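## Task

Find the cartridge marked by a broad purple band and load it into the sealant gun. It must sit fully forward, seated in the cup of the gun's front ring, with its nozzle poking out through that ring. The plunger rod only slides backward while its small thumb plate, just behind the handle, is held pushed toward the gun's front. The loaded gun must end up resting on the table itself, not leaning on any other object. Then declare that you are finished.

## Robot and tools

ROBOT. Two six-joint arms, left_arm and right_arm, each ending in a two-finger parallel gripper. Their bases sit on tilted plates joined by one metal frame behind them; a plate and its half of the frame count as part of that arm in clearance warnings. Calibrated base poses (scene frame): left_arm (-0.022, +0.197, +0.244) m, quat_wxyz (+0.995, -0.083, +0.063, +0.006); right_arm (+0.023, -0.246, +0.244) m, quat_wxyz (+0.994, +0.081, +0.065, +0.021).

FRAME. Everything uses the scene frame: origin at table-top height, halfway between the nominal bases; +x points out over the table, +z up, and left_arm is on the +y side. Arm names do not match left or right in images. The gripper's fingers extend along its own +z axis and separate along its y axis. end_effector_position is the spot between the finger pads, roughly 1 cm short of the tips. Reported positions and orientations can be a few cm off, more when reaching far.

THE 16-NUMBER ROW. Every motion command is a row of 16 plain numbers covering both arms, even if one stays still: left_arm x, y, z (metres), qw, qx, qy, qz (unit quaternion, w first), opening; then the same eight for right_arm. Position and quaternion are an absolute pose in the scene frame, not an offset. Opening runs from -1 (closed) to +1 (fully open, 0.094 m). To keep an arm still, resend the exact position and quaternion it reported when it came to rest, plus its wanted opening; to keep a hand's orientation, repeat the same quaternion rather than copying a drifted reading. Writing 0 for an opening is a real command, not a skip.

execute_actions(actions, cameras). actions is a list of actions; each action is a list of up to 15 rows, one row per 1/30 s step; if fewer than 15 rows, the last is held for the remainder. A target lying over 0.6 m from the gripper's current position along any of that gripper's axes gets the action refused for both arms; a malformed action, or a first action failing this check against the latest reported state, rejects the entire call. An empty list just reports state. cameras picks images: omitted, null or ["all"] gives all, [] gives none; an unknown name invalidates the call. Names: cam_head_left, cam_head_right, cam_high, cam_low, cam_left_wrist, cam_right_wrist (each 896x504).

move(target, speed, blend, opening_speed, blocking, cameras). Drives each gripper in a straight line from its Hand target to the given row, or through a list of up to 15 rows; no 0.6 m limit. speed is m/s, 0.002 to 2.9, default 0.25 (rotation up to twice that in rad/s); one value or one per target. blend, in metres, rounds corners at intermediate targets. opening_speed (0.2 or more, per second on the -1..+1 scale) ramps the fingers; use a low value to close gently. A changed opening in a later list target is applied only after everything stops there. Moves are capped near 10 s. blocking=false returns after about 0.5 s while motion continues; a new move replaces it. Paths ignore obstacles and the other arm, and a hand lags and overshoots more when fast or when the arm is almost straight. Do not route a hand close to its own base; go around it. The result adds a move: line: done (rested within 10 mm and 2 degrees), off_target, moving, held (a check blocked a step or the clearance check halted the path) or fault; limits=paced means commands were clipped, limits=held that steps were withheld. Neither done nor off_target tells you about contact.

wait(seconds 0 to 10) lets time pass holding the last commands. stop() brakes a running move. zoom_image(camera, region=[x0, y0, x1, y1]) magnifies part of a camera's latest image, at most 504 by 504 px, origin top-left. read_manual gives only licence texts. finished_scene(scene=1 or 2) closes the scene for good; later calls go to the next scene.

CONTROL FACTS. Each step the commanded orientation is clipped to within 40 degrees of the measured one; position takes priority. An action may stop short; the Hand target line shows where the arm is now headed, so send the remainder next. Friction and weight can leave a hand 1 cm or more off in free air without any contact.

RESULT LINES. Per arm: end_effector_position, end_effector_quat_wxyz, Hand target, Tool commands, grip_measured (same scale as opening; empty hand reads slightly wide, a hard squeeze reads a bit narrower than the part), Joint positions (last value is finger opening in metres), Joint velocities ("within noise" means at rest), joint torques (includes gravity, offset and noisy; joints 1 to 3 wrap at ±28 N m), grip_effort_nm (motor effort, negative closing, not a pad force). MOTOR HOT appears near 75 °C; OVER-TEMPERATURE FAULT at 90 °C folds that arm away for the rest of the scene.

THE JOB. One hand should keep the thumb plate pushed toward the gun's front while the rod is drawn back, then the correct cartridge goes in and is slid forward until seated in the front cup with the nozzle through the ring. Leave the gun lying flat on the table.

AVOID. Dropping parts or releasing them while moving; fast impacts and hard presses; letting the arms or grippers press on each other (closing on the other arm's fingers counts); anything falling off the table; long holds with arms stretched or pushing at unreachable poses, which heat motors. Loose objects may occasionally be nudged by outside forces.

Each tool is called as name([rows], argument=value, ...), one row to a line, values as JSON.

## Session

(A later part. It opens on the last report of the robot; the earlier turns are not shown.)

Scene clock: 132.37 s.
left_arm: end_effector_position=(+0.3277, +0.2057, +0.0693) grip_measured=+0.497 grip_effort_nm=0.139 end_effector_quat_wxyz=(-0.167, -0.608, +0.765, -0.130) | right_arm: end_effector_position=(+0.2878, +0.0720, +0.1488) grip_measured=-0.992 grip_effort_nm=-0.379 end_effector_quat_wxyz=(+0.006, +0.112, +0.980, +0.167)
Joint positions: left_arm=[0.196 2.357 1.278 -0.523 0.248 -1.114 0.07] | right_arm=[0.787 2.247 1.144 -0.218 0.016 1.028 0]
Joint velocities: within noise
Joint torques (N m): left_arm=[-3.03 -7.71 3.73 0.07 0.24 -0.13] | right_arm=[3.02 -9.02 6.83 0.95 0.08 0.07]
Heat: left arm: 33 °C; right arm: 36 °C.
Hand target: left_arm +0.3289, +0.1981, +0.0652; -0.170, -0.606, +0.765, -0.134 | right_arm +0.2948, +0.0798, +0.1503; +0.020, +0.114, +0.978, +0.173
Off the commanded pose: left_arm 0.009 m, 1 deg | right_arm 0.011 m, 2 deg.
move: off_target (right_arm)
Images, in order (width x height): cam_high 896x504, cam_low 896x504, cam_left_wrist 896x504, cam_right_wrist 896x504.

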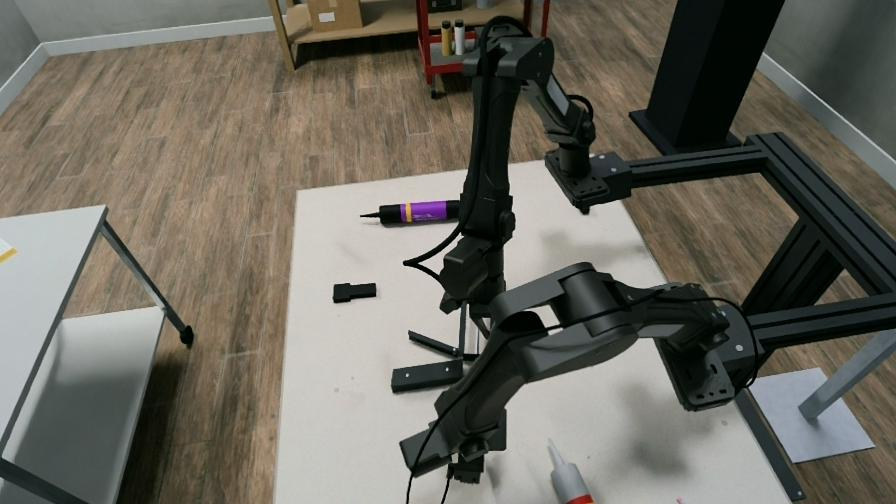

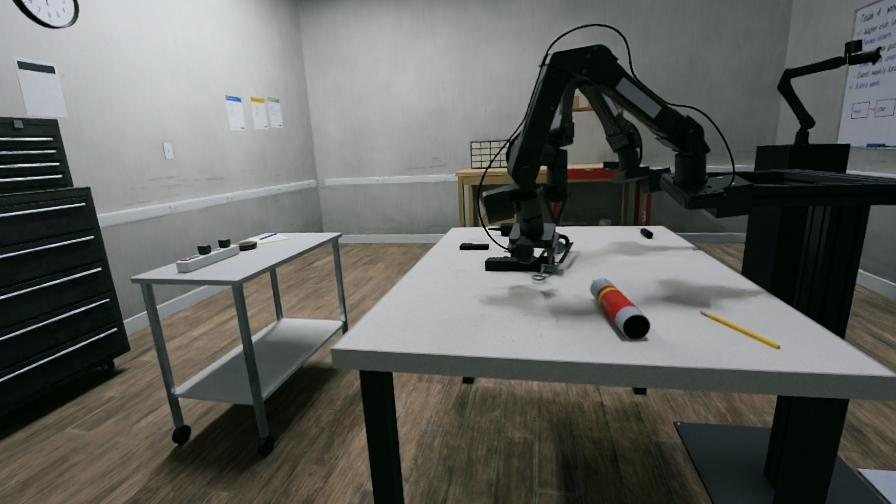

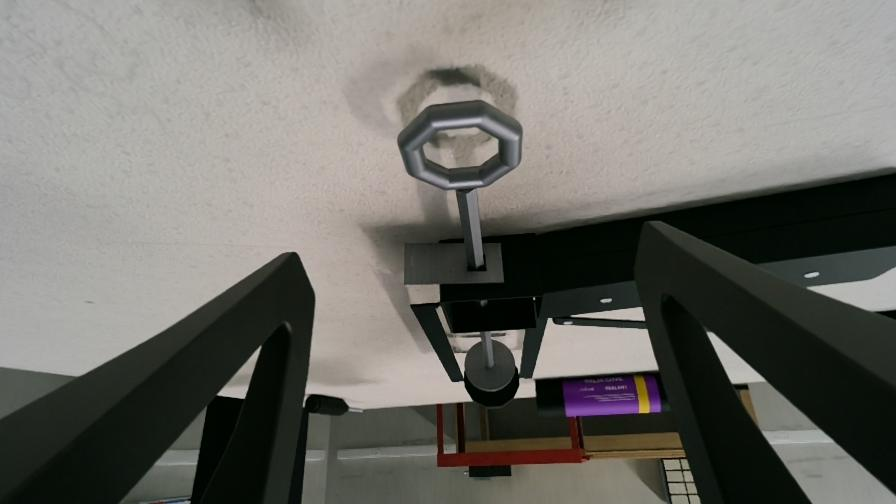

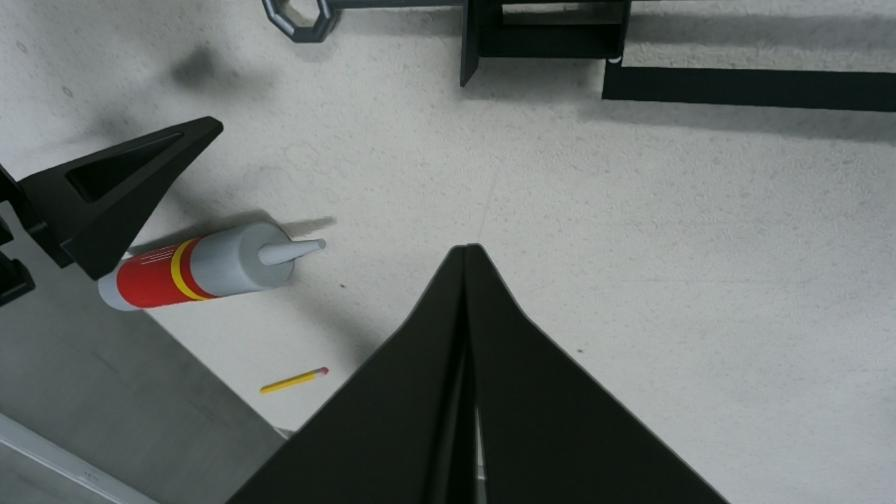

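move(target=[0.326, 0.183, 0.028, -0.170, -0.606, 0.765, -0.134, 0.5, 0.295, 0.08, 0.15, 0.020, 0.1135, 0.978, 0.1725, -1], cameras=["cam_low","cam_left_wrist"], speed=0.1)

zoom_image(camera="cam_low", region=[470, 210, 610, 300])

Scene clock: 139.00 s.
left_arm: end_effector_position=(+0.3225, +0.1901, +0.0331) grip_measured=+0.497 grip_effort_nm=0.139 end_effector_quat_wxyz=(-0.169, -0.608, +0.765, -0.129) | right_arm: end_effector_position=(+0.2879, +0.0720, +0.1488) grip_measured=-0.992 grip_effort_nm=-0.383 end_effector_quat_wxyz=(+0.007, +0.112, +0.980, +0.166)
Joint positions: left_arm=[0.172 2.468 1.282 -0.415 0.248 -1.138 0.07] | right_arm=[0.787 2.247 1.144 -0.218 0.016 1.029 0]
Joint velocities: within noise
Joint torques (N m): left_arm=[-2.99 -7.47 4.05 0.08 0.24 -0.11] | right_arm=[3.02 -8.99 6.76 0.96 0.07 0.07]
Heat: left arm: 34 °C; right arm: 37 °C.
Hand target: left_arm +0.3257, +0.1830, +0.0283; -0.170, -0.606, +0.765, -0.134 | right_arm +0.2948, +0.0797, +0.1503; +0.020, +0.114, +0.978, +0.173
Off the commanded pose: left_arm 0.009 m, 1 deg | right_arm 0.011 m, 2 deg.
move: off_target (right_arm)
Images, in order (width x height): cam_low 896x504, cam_left_wrist 896x504.

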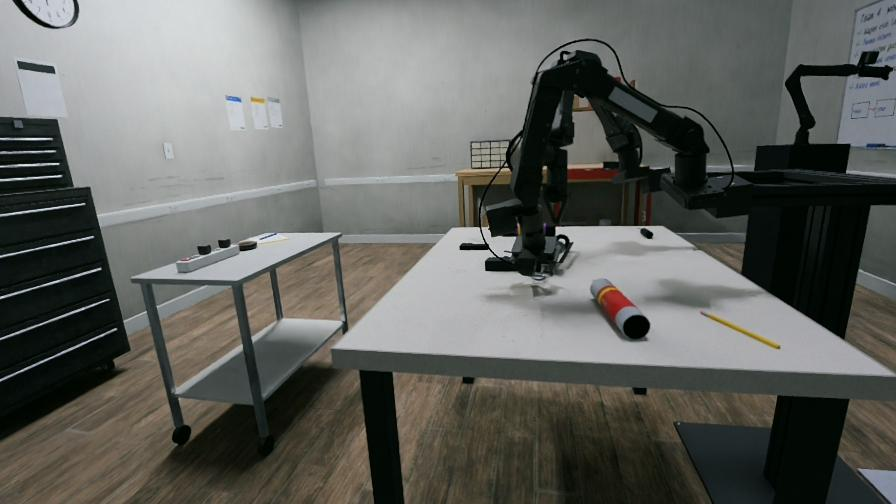

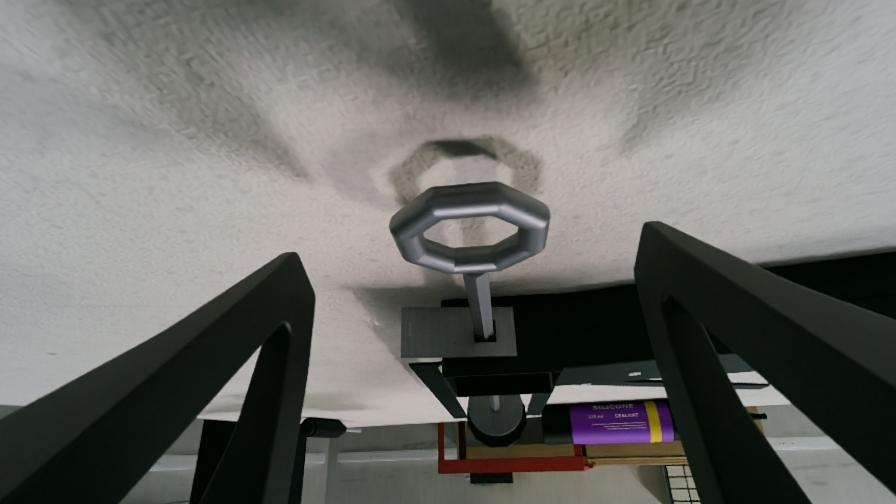

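Scaled by 3.600 from the camera's 896x504 image, which has a finer 1280x720 frame.

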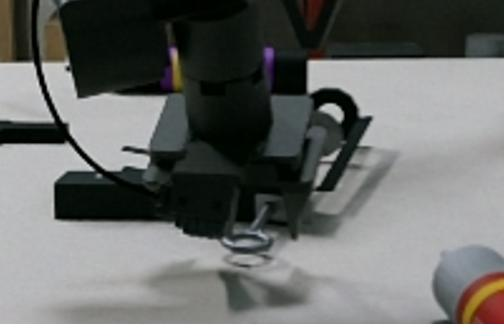

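move([
  [0.3262, 0.1765, 0.011, -0.170, -0.606, 0.765, -0.134, 0.5, 0.295, 0.08, 0.15, 0.020, 0.1135, 0.978, 0.1725, -1],
], cameras=["cam_low","cam_left_wrist"], speed=0.08)

Scene clock: 143.00 s.
left_arm: end_effector_position=(+0.3243, +0.1845, +0.0171) grip_measured=+0.497 grip_effort_nm=0.134 end_effector_quat_wxyz=(-0.167, -0.608, +0.765, -0.130) | right_arm: end_effector_position=(+0.2879, +0.0720, +0.1488) grip_measured=-0.992 grip_effort_nm=-0.379 end_effector_quat_wxyz=(+0.007, +0.112, +0.980, +0.166)
Joint positions: left_arm=[0.162 2.523 1.305 -0.376 0.248 -1.149 0.07] | right_arm=[0.787 2.247 1.144 -0.218 0.016 1.029 0]
Joint velocities: within noise
Joint torques (N m): left_arm=[-3.14 -7.36 3.86 0.07 0.24 -0.11] | right_arm=[2.99 -8.94 6.84 0.97 0.08 0.08]
Heat: left arm: 33 °C; right arm: 37 °C.
Hand target: left_arm +0.3258, +0.1765, +0.0113; -0.170, -0.606, +0.765, -0.134 | right_arm +0.2948, +0.0797, +0.1503; +0.020, +0.114, +0.978, +0.173
Off the commanded pose: left_arm 0.010 m, 1 deg | right_arm 0.011 m, 2 deg.
move: off_target (right_arm)
Images, in order (width x height): cam_low 896x504, cam_left_wrist 896x504.

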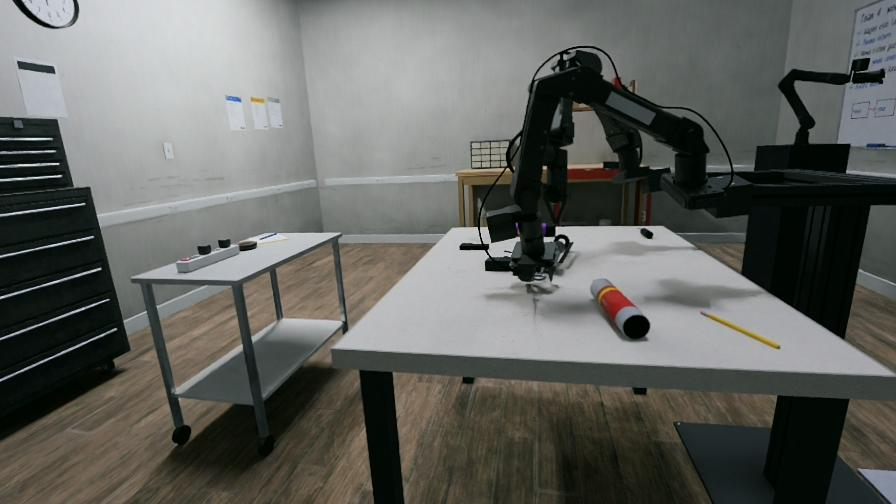

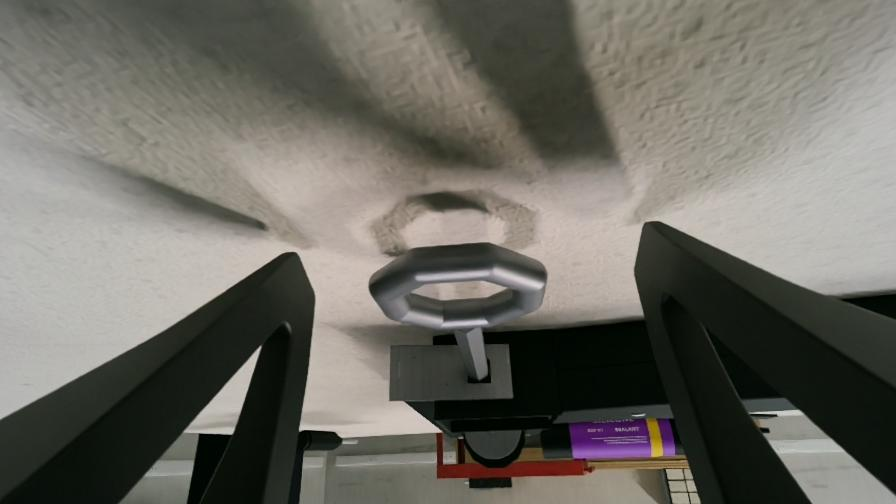

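move([
  [0.3240, 0.1770, 0.011, -0.170, -0.606, 0.765, -0.134, 0.5, 0.295, 0.08, 0.15, 0.020, 0.1135, 0.978, 0.1725, -1],
  [0.3240, 0.1770, 0.011, -0.170, -0.606, 0.765, -0.134, -0.4, 0.295, 0.08, 0.15, 0.020, 0.1135, 0.978, 0.1725, -1],
], opening_speed=0.8, speed=0.08)

Scene clock: 148.30 s.
left_arm: end_effector_position=(+0.3257, +0.1848, +0.0168) grip_measured=-0.260 grip_effort_nm=-1.028 end_effector_quat_wxyz=(-0.165, -0.608, +0.765, -0.131) | right_arm: end_effector_position=(+0.2879, +0.0720, +0.1488) grip_measured=-0.992 grip_effort_nm=-0.379 end_effector_quat_wxyz=(+0.007, +0.112, +0.980, +0.166)
Joint positions: left_arm=[0.162 2.523 1.305 -0.37 0.248 -1.149 0.035] | right_arm=[0.787 2.247 1.144 -0.218 0.016 1.029 0]
Joint velocities: within noise
Joint torques (N m): left_arm=[-3 -7.58 2.97 0.09 0.25 -0.09] | right_arm=[3.06 -8.96 6.8 0.95 0.06 0.07]
Heat: left arm: 33 °C; right arm: 37 °C.
Hand target: left_arm +0.3237, +0.1770, +0.0112; -0.170, -0.606, +0.765, -0.134 | right_arm +0.2948, +0.0797, +0.1503; +0.020, +0.114, +0.978, +0.173
Off the commanded pose: left_arm 0.010 m, 1 deg | right_arm 0.011 m, 2 deg.
move: off_target (right_arm)

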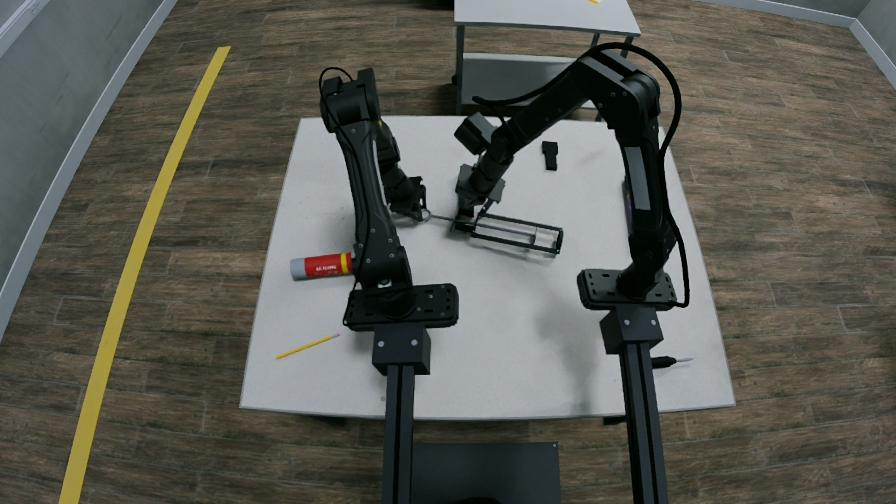

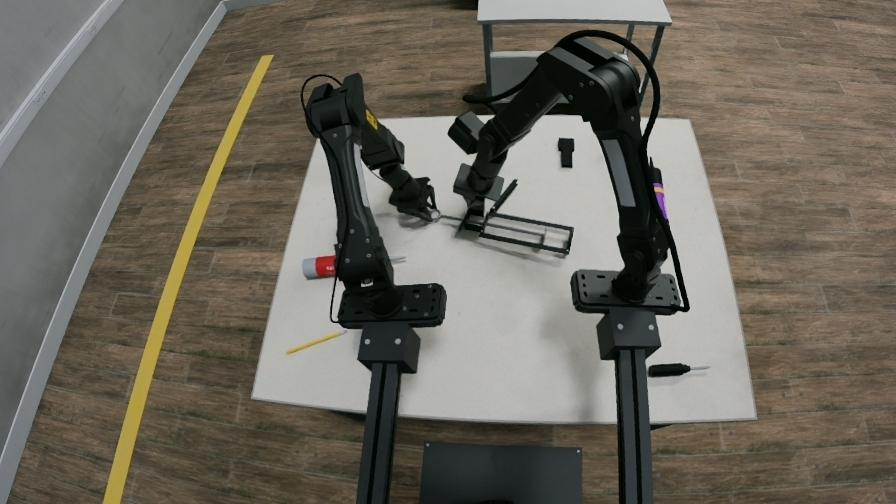

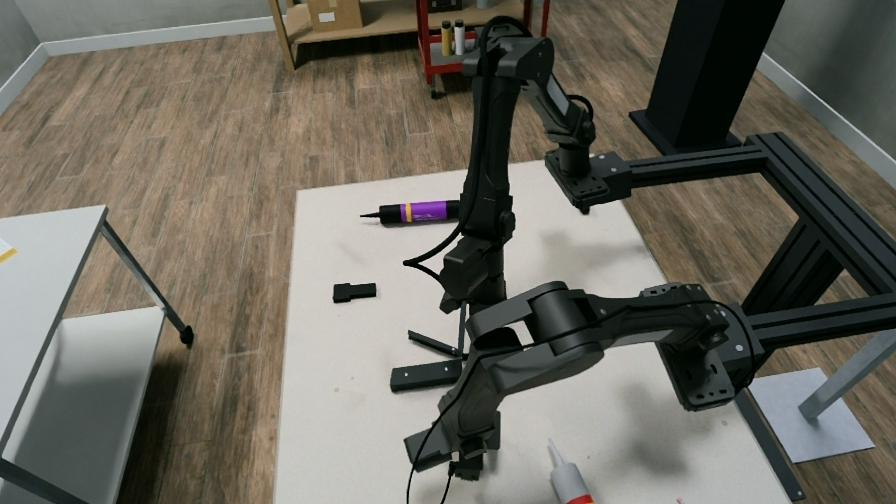

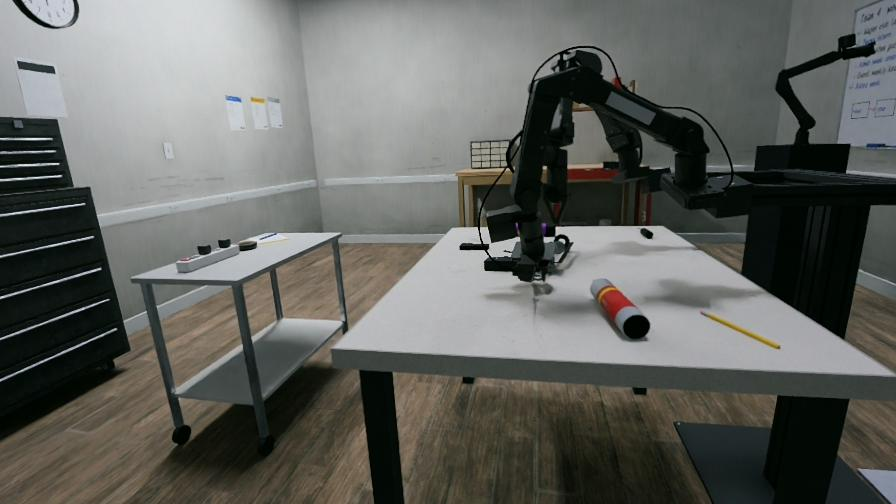

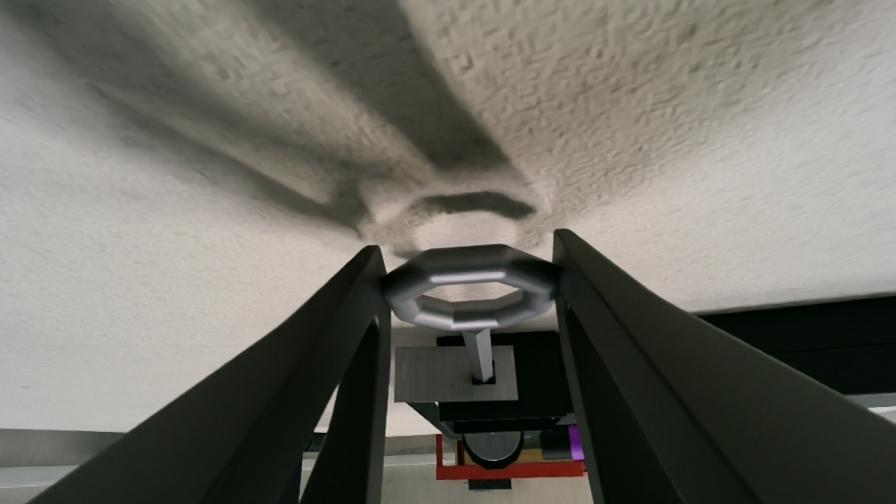

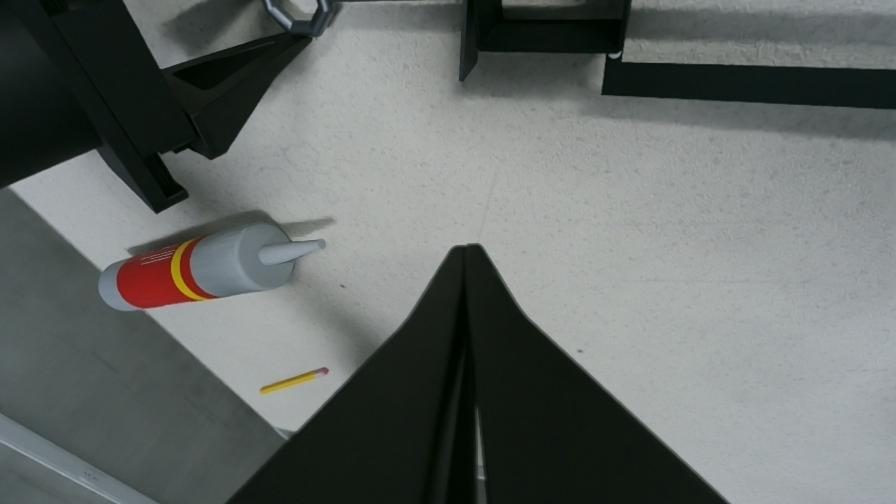

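zoom_image(camera="cam_right_wrist", region=[240, 0, 660, 150])

Scaled by 1.200 from the camera's 896x504 image, which has a finer 1280x720 frame.

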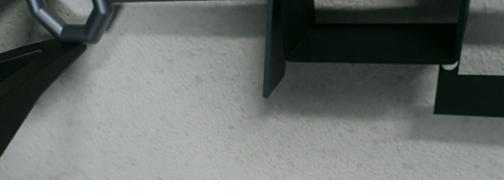

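move(target=[0.3240, 0.1770, 0.011, -0.170, -0.606, 0.765, -0.134, -0.4, 0.305, 0.128, 0.085, 0.005, 0.1152, 0.9923, 0.0433, -1], speed=0.15)

Scene clock: 173.53 s.
left_arm: end_effector_position=(+0.3257, +0.1848, +0.0168) grip_measured=-0.260 grip_effort_nm=-1.028 end_effector_quat_wxyz=(-0.165, -0.608, +0.765, -0.131) | right_arm: end_effector_position=(+0.3088, +0.1240, +0.0871) grip_measured=-0.992 grip_effort_nm=-0.379 end_effector_quat_wxyz=(+0.000, +0.120, +0.991, +0.052)
Joint positions: left_arm=[0.162 2.523 1.305 -0.37 0.248 -1.149 0.035] | right_arm=[0.852 2.681 1.738 -0.579 0.148 1.123 0]
Joint velocities: within noise
Joint torques (N m): left_arm=[-2.89 -7.65 2.89 0.07 0.23 -0.07] | right_arm=[4.53 -11.22 7.31 0.22 0.16 0.11]
Heat: left arm: 32 °C; right arm: 38 °C.
Hand target: left_arm +0.3237, +0.1770, +0.0112; -0.170, -0.606, +0.765, -0.134 | right_arm +0.3049, +0.1280, +0.0851; +0.005, +0.115, +0.992, +0.044
Off the commanded pose: left_arm 0.010 m, 1 deg | right_arm 0.006 m, 1 deg.
move: done

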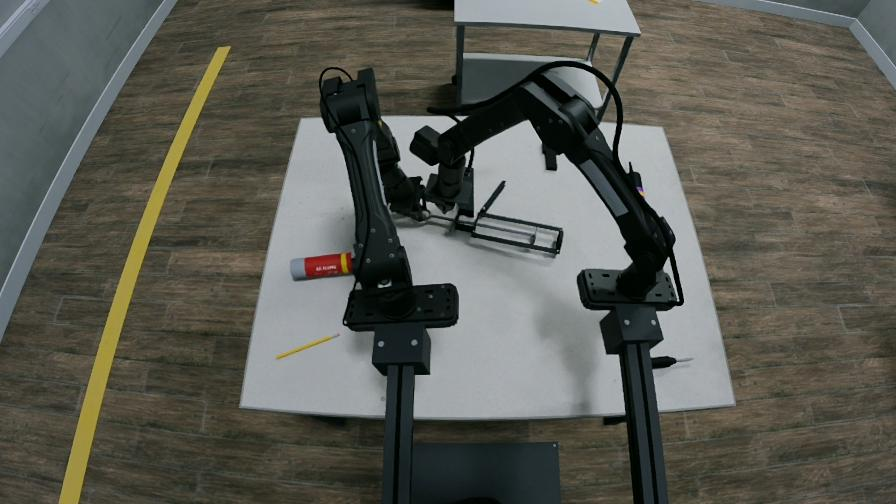

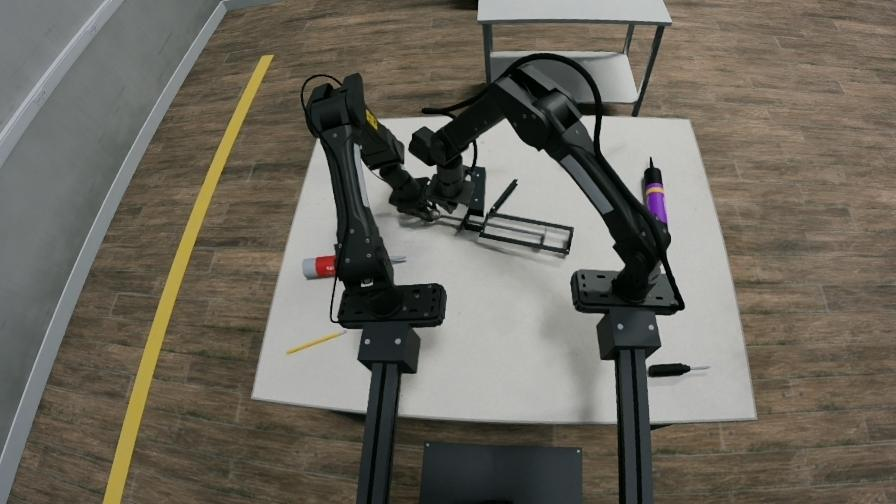

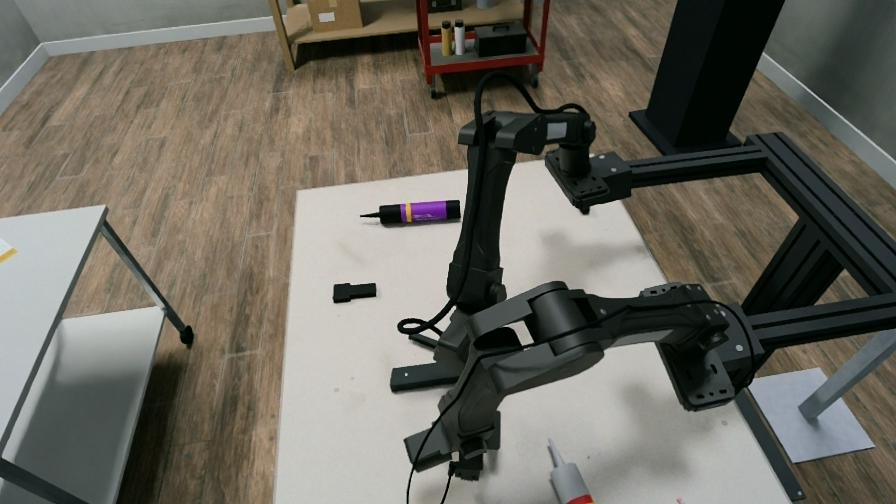

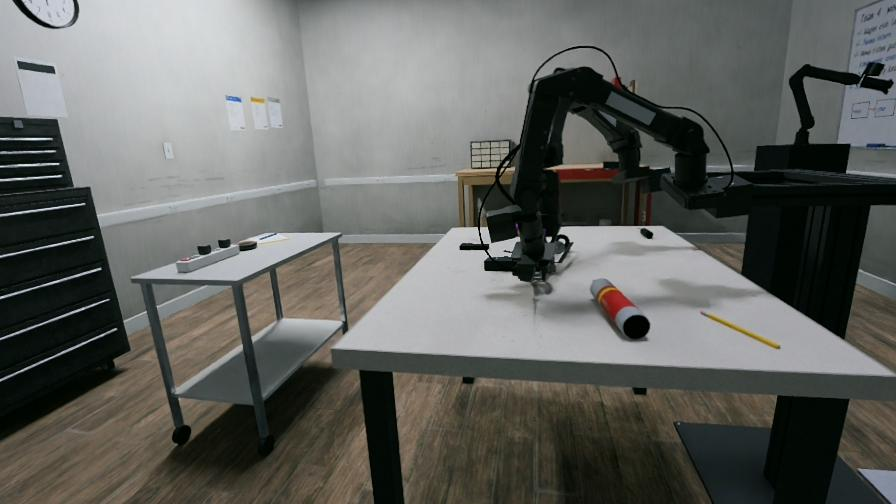

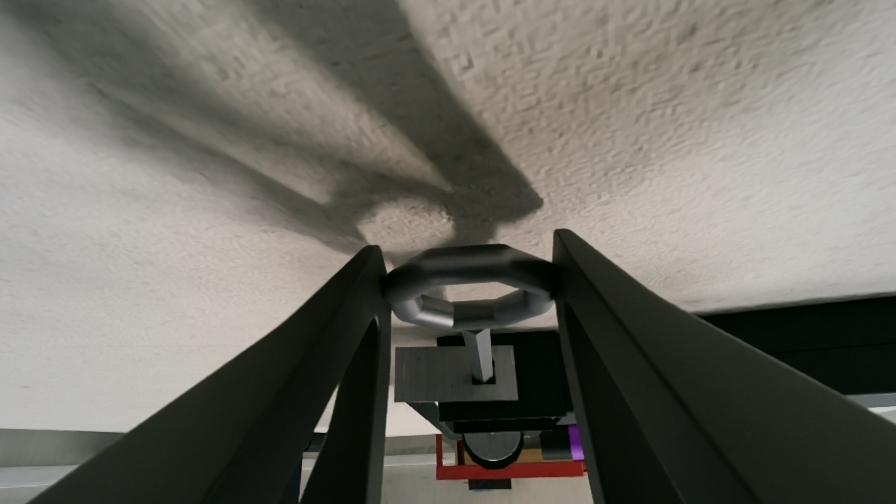

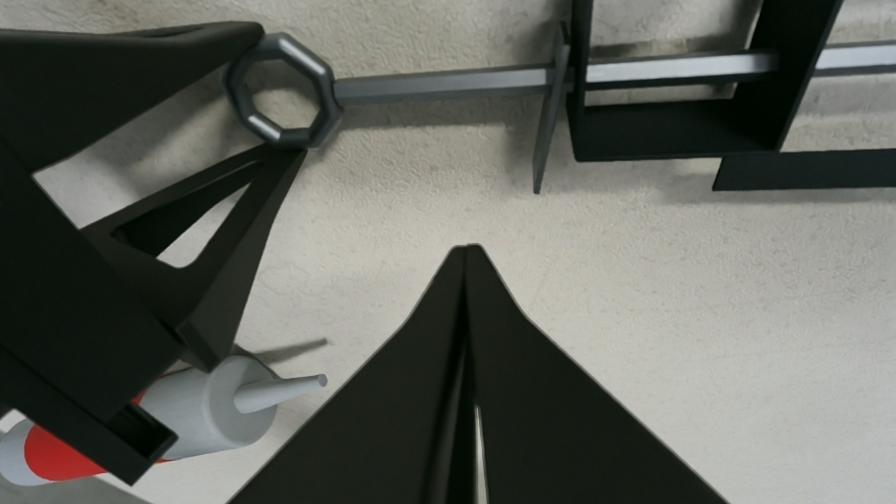

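move([
  [0.3240, 0.1770, 0.011, -0.170, -0.606, 0.765, -0.134, -0.4, 0.294, 0.131, 0.045, 0.005, 0.1152, 0.9923, 0.0433, -1],
], speed=0.1, cameras=["cam_left_wrist","cam_right_wrist"])

Scene clock: 182.37 s.
left_arm: end_effector_position=(+0.3257, +0.1848, +0.0168) grip_measured=-0.260 grip_effort_nm=-1.028 end_effector_quat_wxyz=(-0.165, -0.608, +0.765, -0.131) | right_arm: end_effector_position=(+0.2937, +0.1189, +0.0444) grip_measured=-0.992 grip_effort_nm=-0.379 end_effector_quat_wxyz=(-0.010, +0.120, +0.992, +0.036)
Joint positions: left_arm=[0.162 2.523 1.305 -0.37 0.248 -1.149 0.035] | right_arm=[0.852 2.784 1.745 -0.521 0.149 1.129 0]
Joint velocities: within noise
Joint torques (N m): left_arm=[-3.03 -7.58 2.99 0.11 0.29 -0.07] | right_arm=[5 -11.78 6.68 0.51 0.17 0.08]
Heat: left arm: 32 °C; right arm: 39 °C.
Hand target: left_arm +0.3237, +0.1770, +0.0112; -0.170, -0.606, +0.765, -0.134 | right_arm +0.2937, +0.1308, +0.0453; +0.005, +0.115, +0.992, +0.044
Off the commanded pose: left_arm 0.010 m, 1 deg | right_arm 0.012 m, 2 deg.
move: off_target (right_arm)
Images, in order (width x height): cam_left_wrist 896x504, cam_right_wrist 896x504.

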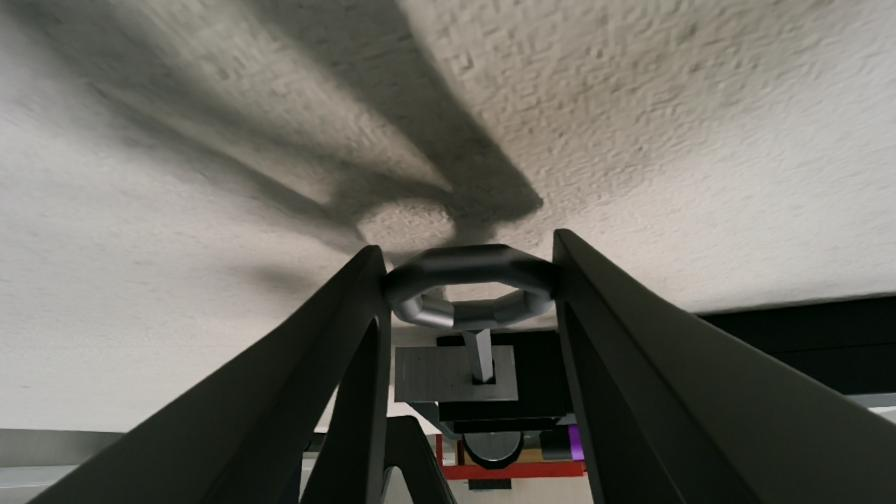

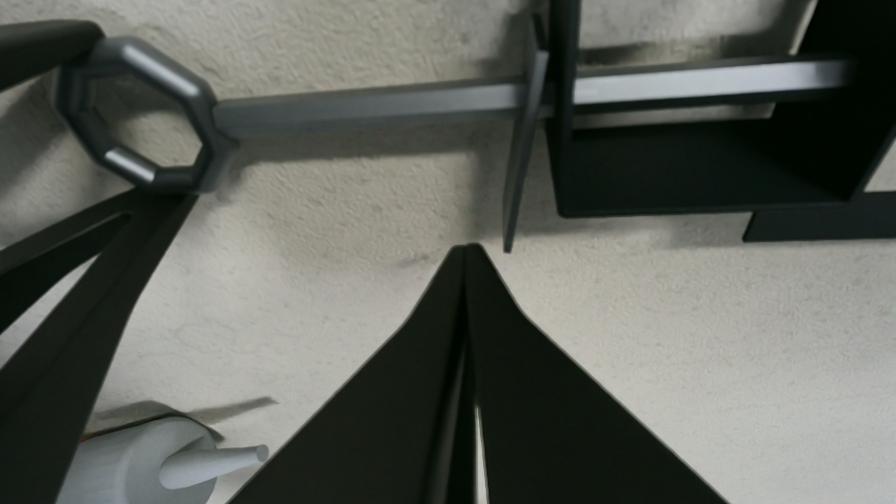

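move([
  [0.3240, 0.1770, 0.011, -0.170, -0.606, 0.765, -0.134, -0.4, 0.294, 0.136, 0.045, 0.005, 0.1152, 0.9923, 0.0433, -1],
  [0.3240, 0.1770, 0.011, -0.170, -0.606, 0.765, -0.134, -0.4, 0.294, 0.137, 0.028, 0.005, 0.1152, 0.9923, 0.0433, -1],
], speed=0.08, cameras=["cam_left_wrist","cam_right_wrist"])

Scene clock: 190.00 s.
left_arm: end_effector_position=(+0.3257, +0.1848, +0.0168) grip_measured=-0.260 grip_effort_nm=-1.028 end_effector_quat_wxyz=(-0.165, -0.608, +0.765, -0.131) | right_arm: end_effector_position=(+0.2911, +0.1283, +0.0287) grip_measured=-0.992 grip_effort_nm=-0.383 end_effector_quat_wxyz=(-0.009, +0.117, +0.992, +0.038)
Joint positions: left_arm=[0.162 2.523 1.305 -0.37 0.248 -1.149 0.035] | right_arm=[0.862 2.849 1.803 -0.513 0.149 1.133 0]
Joint velocities: within noise
Joint torques (N m): left_arm=[-3.02 -7.57 2.82 0.11 0.23 -0.09] | right_arm=[4.14 -11.81 6.67 0.52 0.16 0.06]
Heat: left arm: 32 °C; right arm: 39 °C.
Hand target: left_arm +0.3237, +0.1770, +0.0112; -0.170, -0.606, +0.765, -0.134 | right_arm +0.2937, +0.1369, +0.0283; +0.005, +0.115, +0.992, +0.044
Off the commanded pose: left_arm 0.010 m, 1 deg | right_arm 0.009 m, 2 deg.
move: done
Images, in order (width x height): cam_left_wrist 896x504, cam_right_wrist 896x504.

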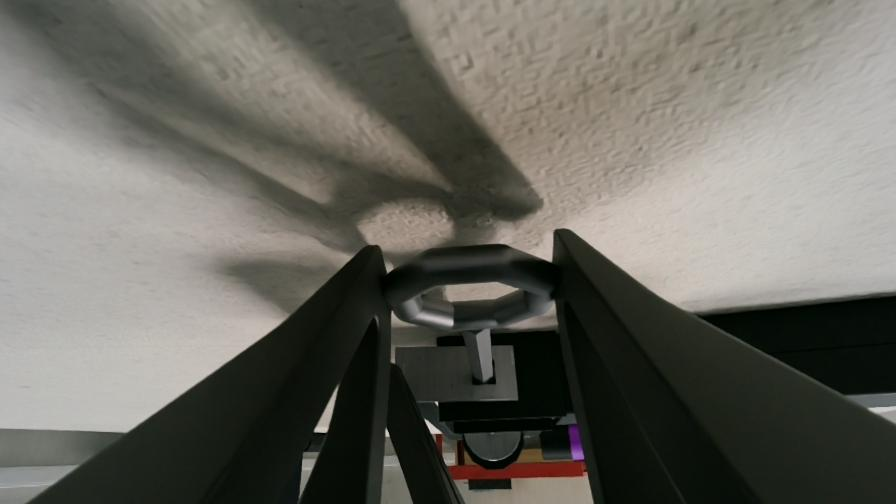

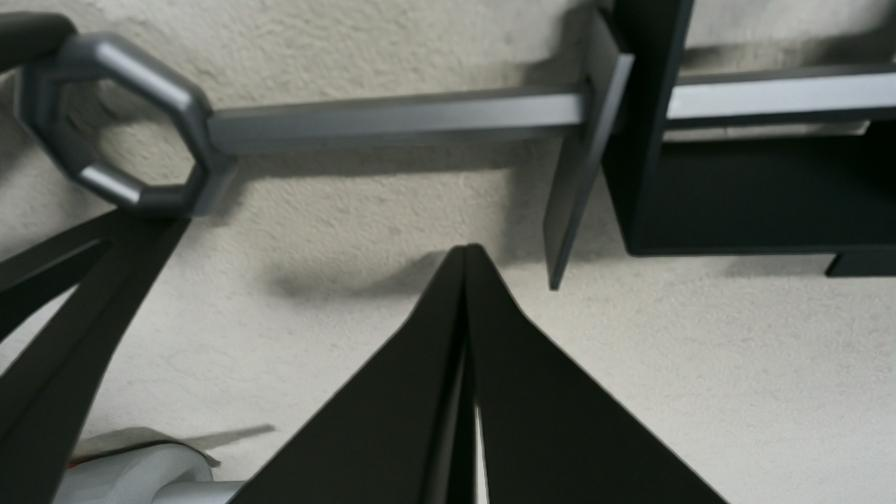

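move([
  [0.3240, 0.1770, 0.011, -0.170, -0.606, 0.765, -0.134, -0.4, 0.303, 0.137, 0.024, 0.005, 0.1152, 0.9923, 0.0433, -1],
  [0.3240, 0.1770, 0.011, -0.170, -0.606, 0.765, -0.134, -0.4, 0.303, 0.122, 0.024, 0.005, 0.1152, 0.9923, 0.0433, -1],
], speed=0.06, cameras=["cam_left_wrist","cam_right_wrist"])

Scene clock: 196.77 s.
left_arm: end_effector_position=(+0.3257, +0.1847, +0.0169) grip_measured=-0.260 grip_effort_nm=-1.028 end_effector_quat_wxyz=(-0.165, -0.608, +0.765, -0.132) | right_arm: end_effector_position=(+0.2929, +0.1196, +0.0175) grip_measured=-0.992 grip_effort_nm=-0.379 end_effector_quat_wxyz=(-0.010, +0.112, +0.993, +0.035)
Joint positions: left_arm=[0.162 2.523 1.305 -0.37 0.248 -1.149 0.035] | right_arm=[0.842 2.863 1.784 -0.481 0.149 1.104 0]
Joint velocities: within noise
Joint torques (N m): left_arm=[-2.96 -7.53 2.85 0.09 0.26 -0.07] | right_arm=[2.58 -14.35 4.21 0.53 0.14 -0.02]
Heat: left arm: 32 °C; right arm: 41 °C.
Hand target: left_arm +0.3237, +0.1771, +0.0112; -0.170, -0.606, +0.765, -0.134 | right_arm +0.3029, +0.1220, +0.0241; +0.005, +0.115, +0.992, +0.043
Off the commanded pose: left_arm 0.010 m, 1 deg | right_arm 0.012 m, 2 deg.
move: off_target (right_arm)
Images, in order (width x height): cam_left_wrist 896x504, cam_right_wrist 896x504.

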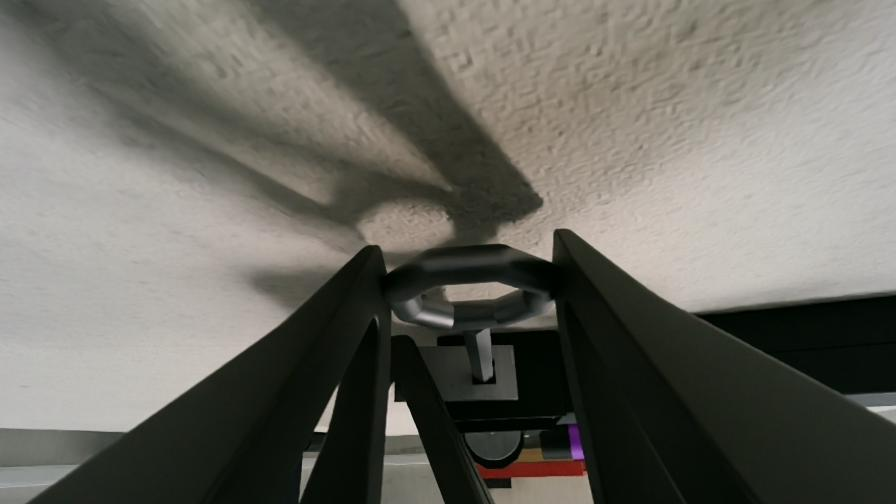

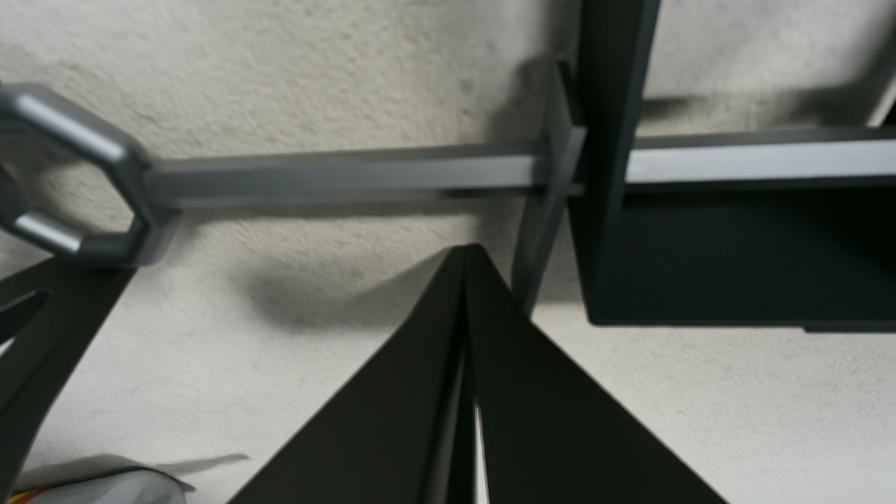

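move([
  [0.3240, 0.1770, 0.011, -0.170, -0.606, 0.765, -0.134, -0.4, 0.306, 0.112, 0.030, 0.005, 0.1152, 0.9923, 0.0433, -1],
], speed=0.05, cameras=["cam_left_wrist","cam_right_wrist"])

Scene clock: 202.90 s.
left_arm: end_effector_position=(+0.3258, +0.1843, +0.0170) grip_measured=-0.260 grip_effort_nm=-1.028 end_effector_quat_wxyz=(-0.165, -0.608, +0.765, -0.132) | right_arm: end_effector_position=(+0.2951, +0.1172, +0.0164) grip_measured=-0.992 grip_effort_nm=-0.379 end_effector_quat_wxyz=(-0.004, +0.110, +0.993, +0.045)
Joint positions: left_arm=[0.162 2.523 1.305 -0.37 0.25 -1.149 0.035] | right_arm=[0.834 2.847 1.741 -0.429 0.148 1.087 0]
Joint velocities: within noise
Joint torques (N m): left_arm=[-2.8 -7.58 2.89 0.08 0.23 -0.06] | right_arm=[1.77 -16.25 3.55 0.18 0.14 -0.05]
Heat: left arm: 32 °C; right arm: 42 °C.
Hand target: left_arm +0.3237, +0.1771, +0.0112; -0.170, -0.606, +0.765, -0.134 | right_arm +0.3060, +0.1121, +0.0295; +0.005, +0.115, +0.992, +0.043
Off the commanded pose: left_arm 0.010 m, 1 deg | right_arm 0.018 m, 1 deg.
move: off_target (right_arm)
Images, in order (width x height): cam_left_wrist 896x504, cam_right_wrist 896x504.

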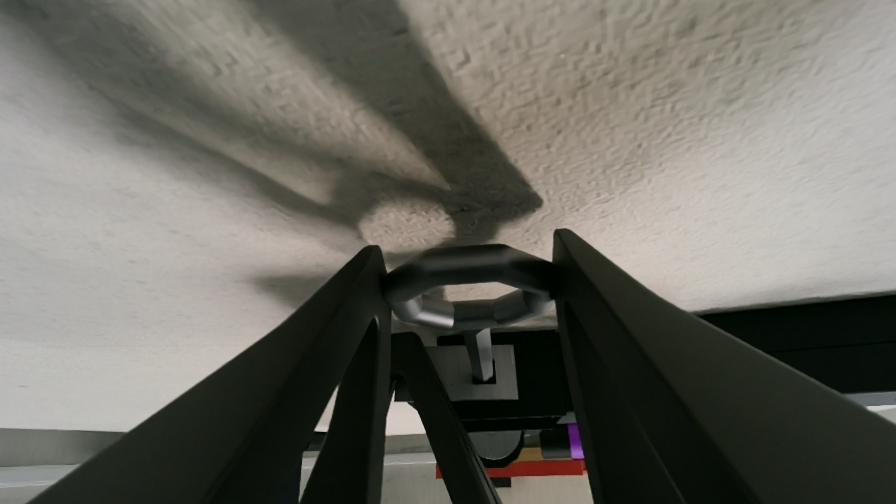

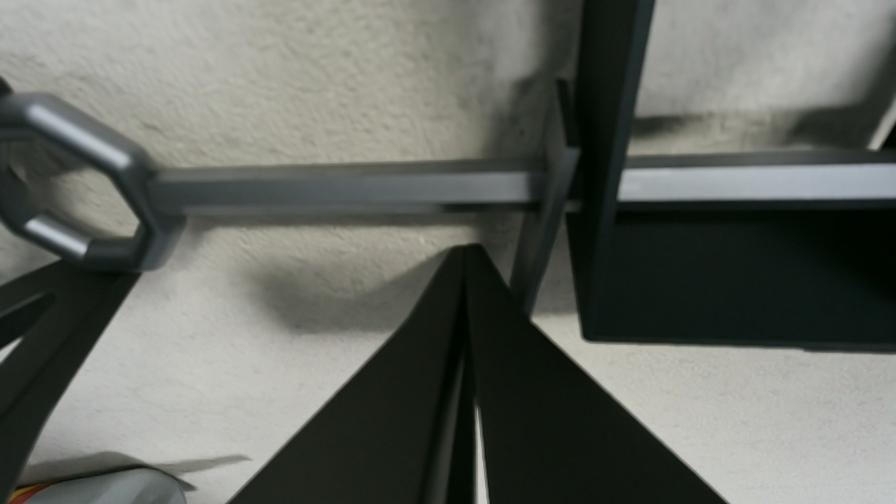

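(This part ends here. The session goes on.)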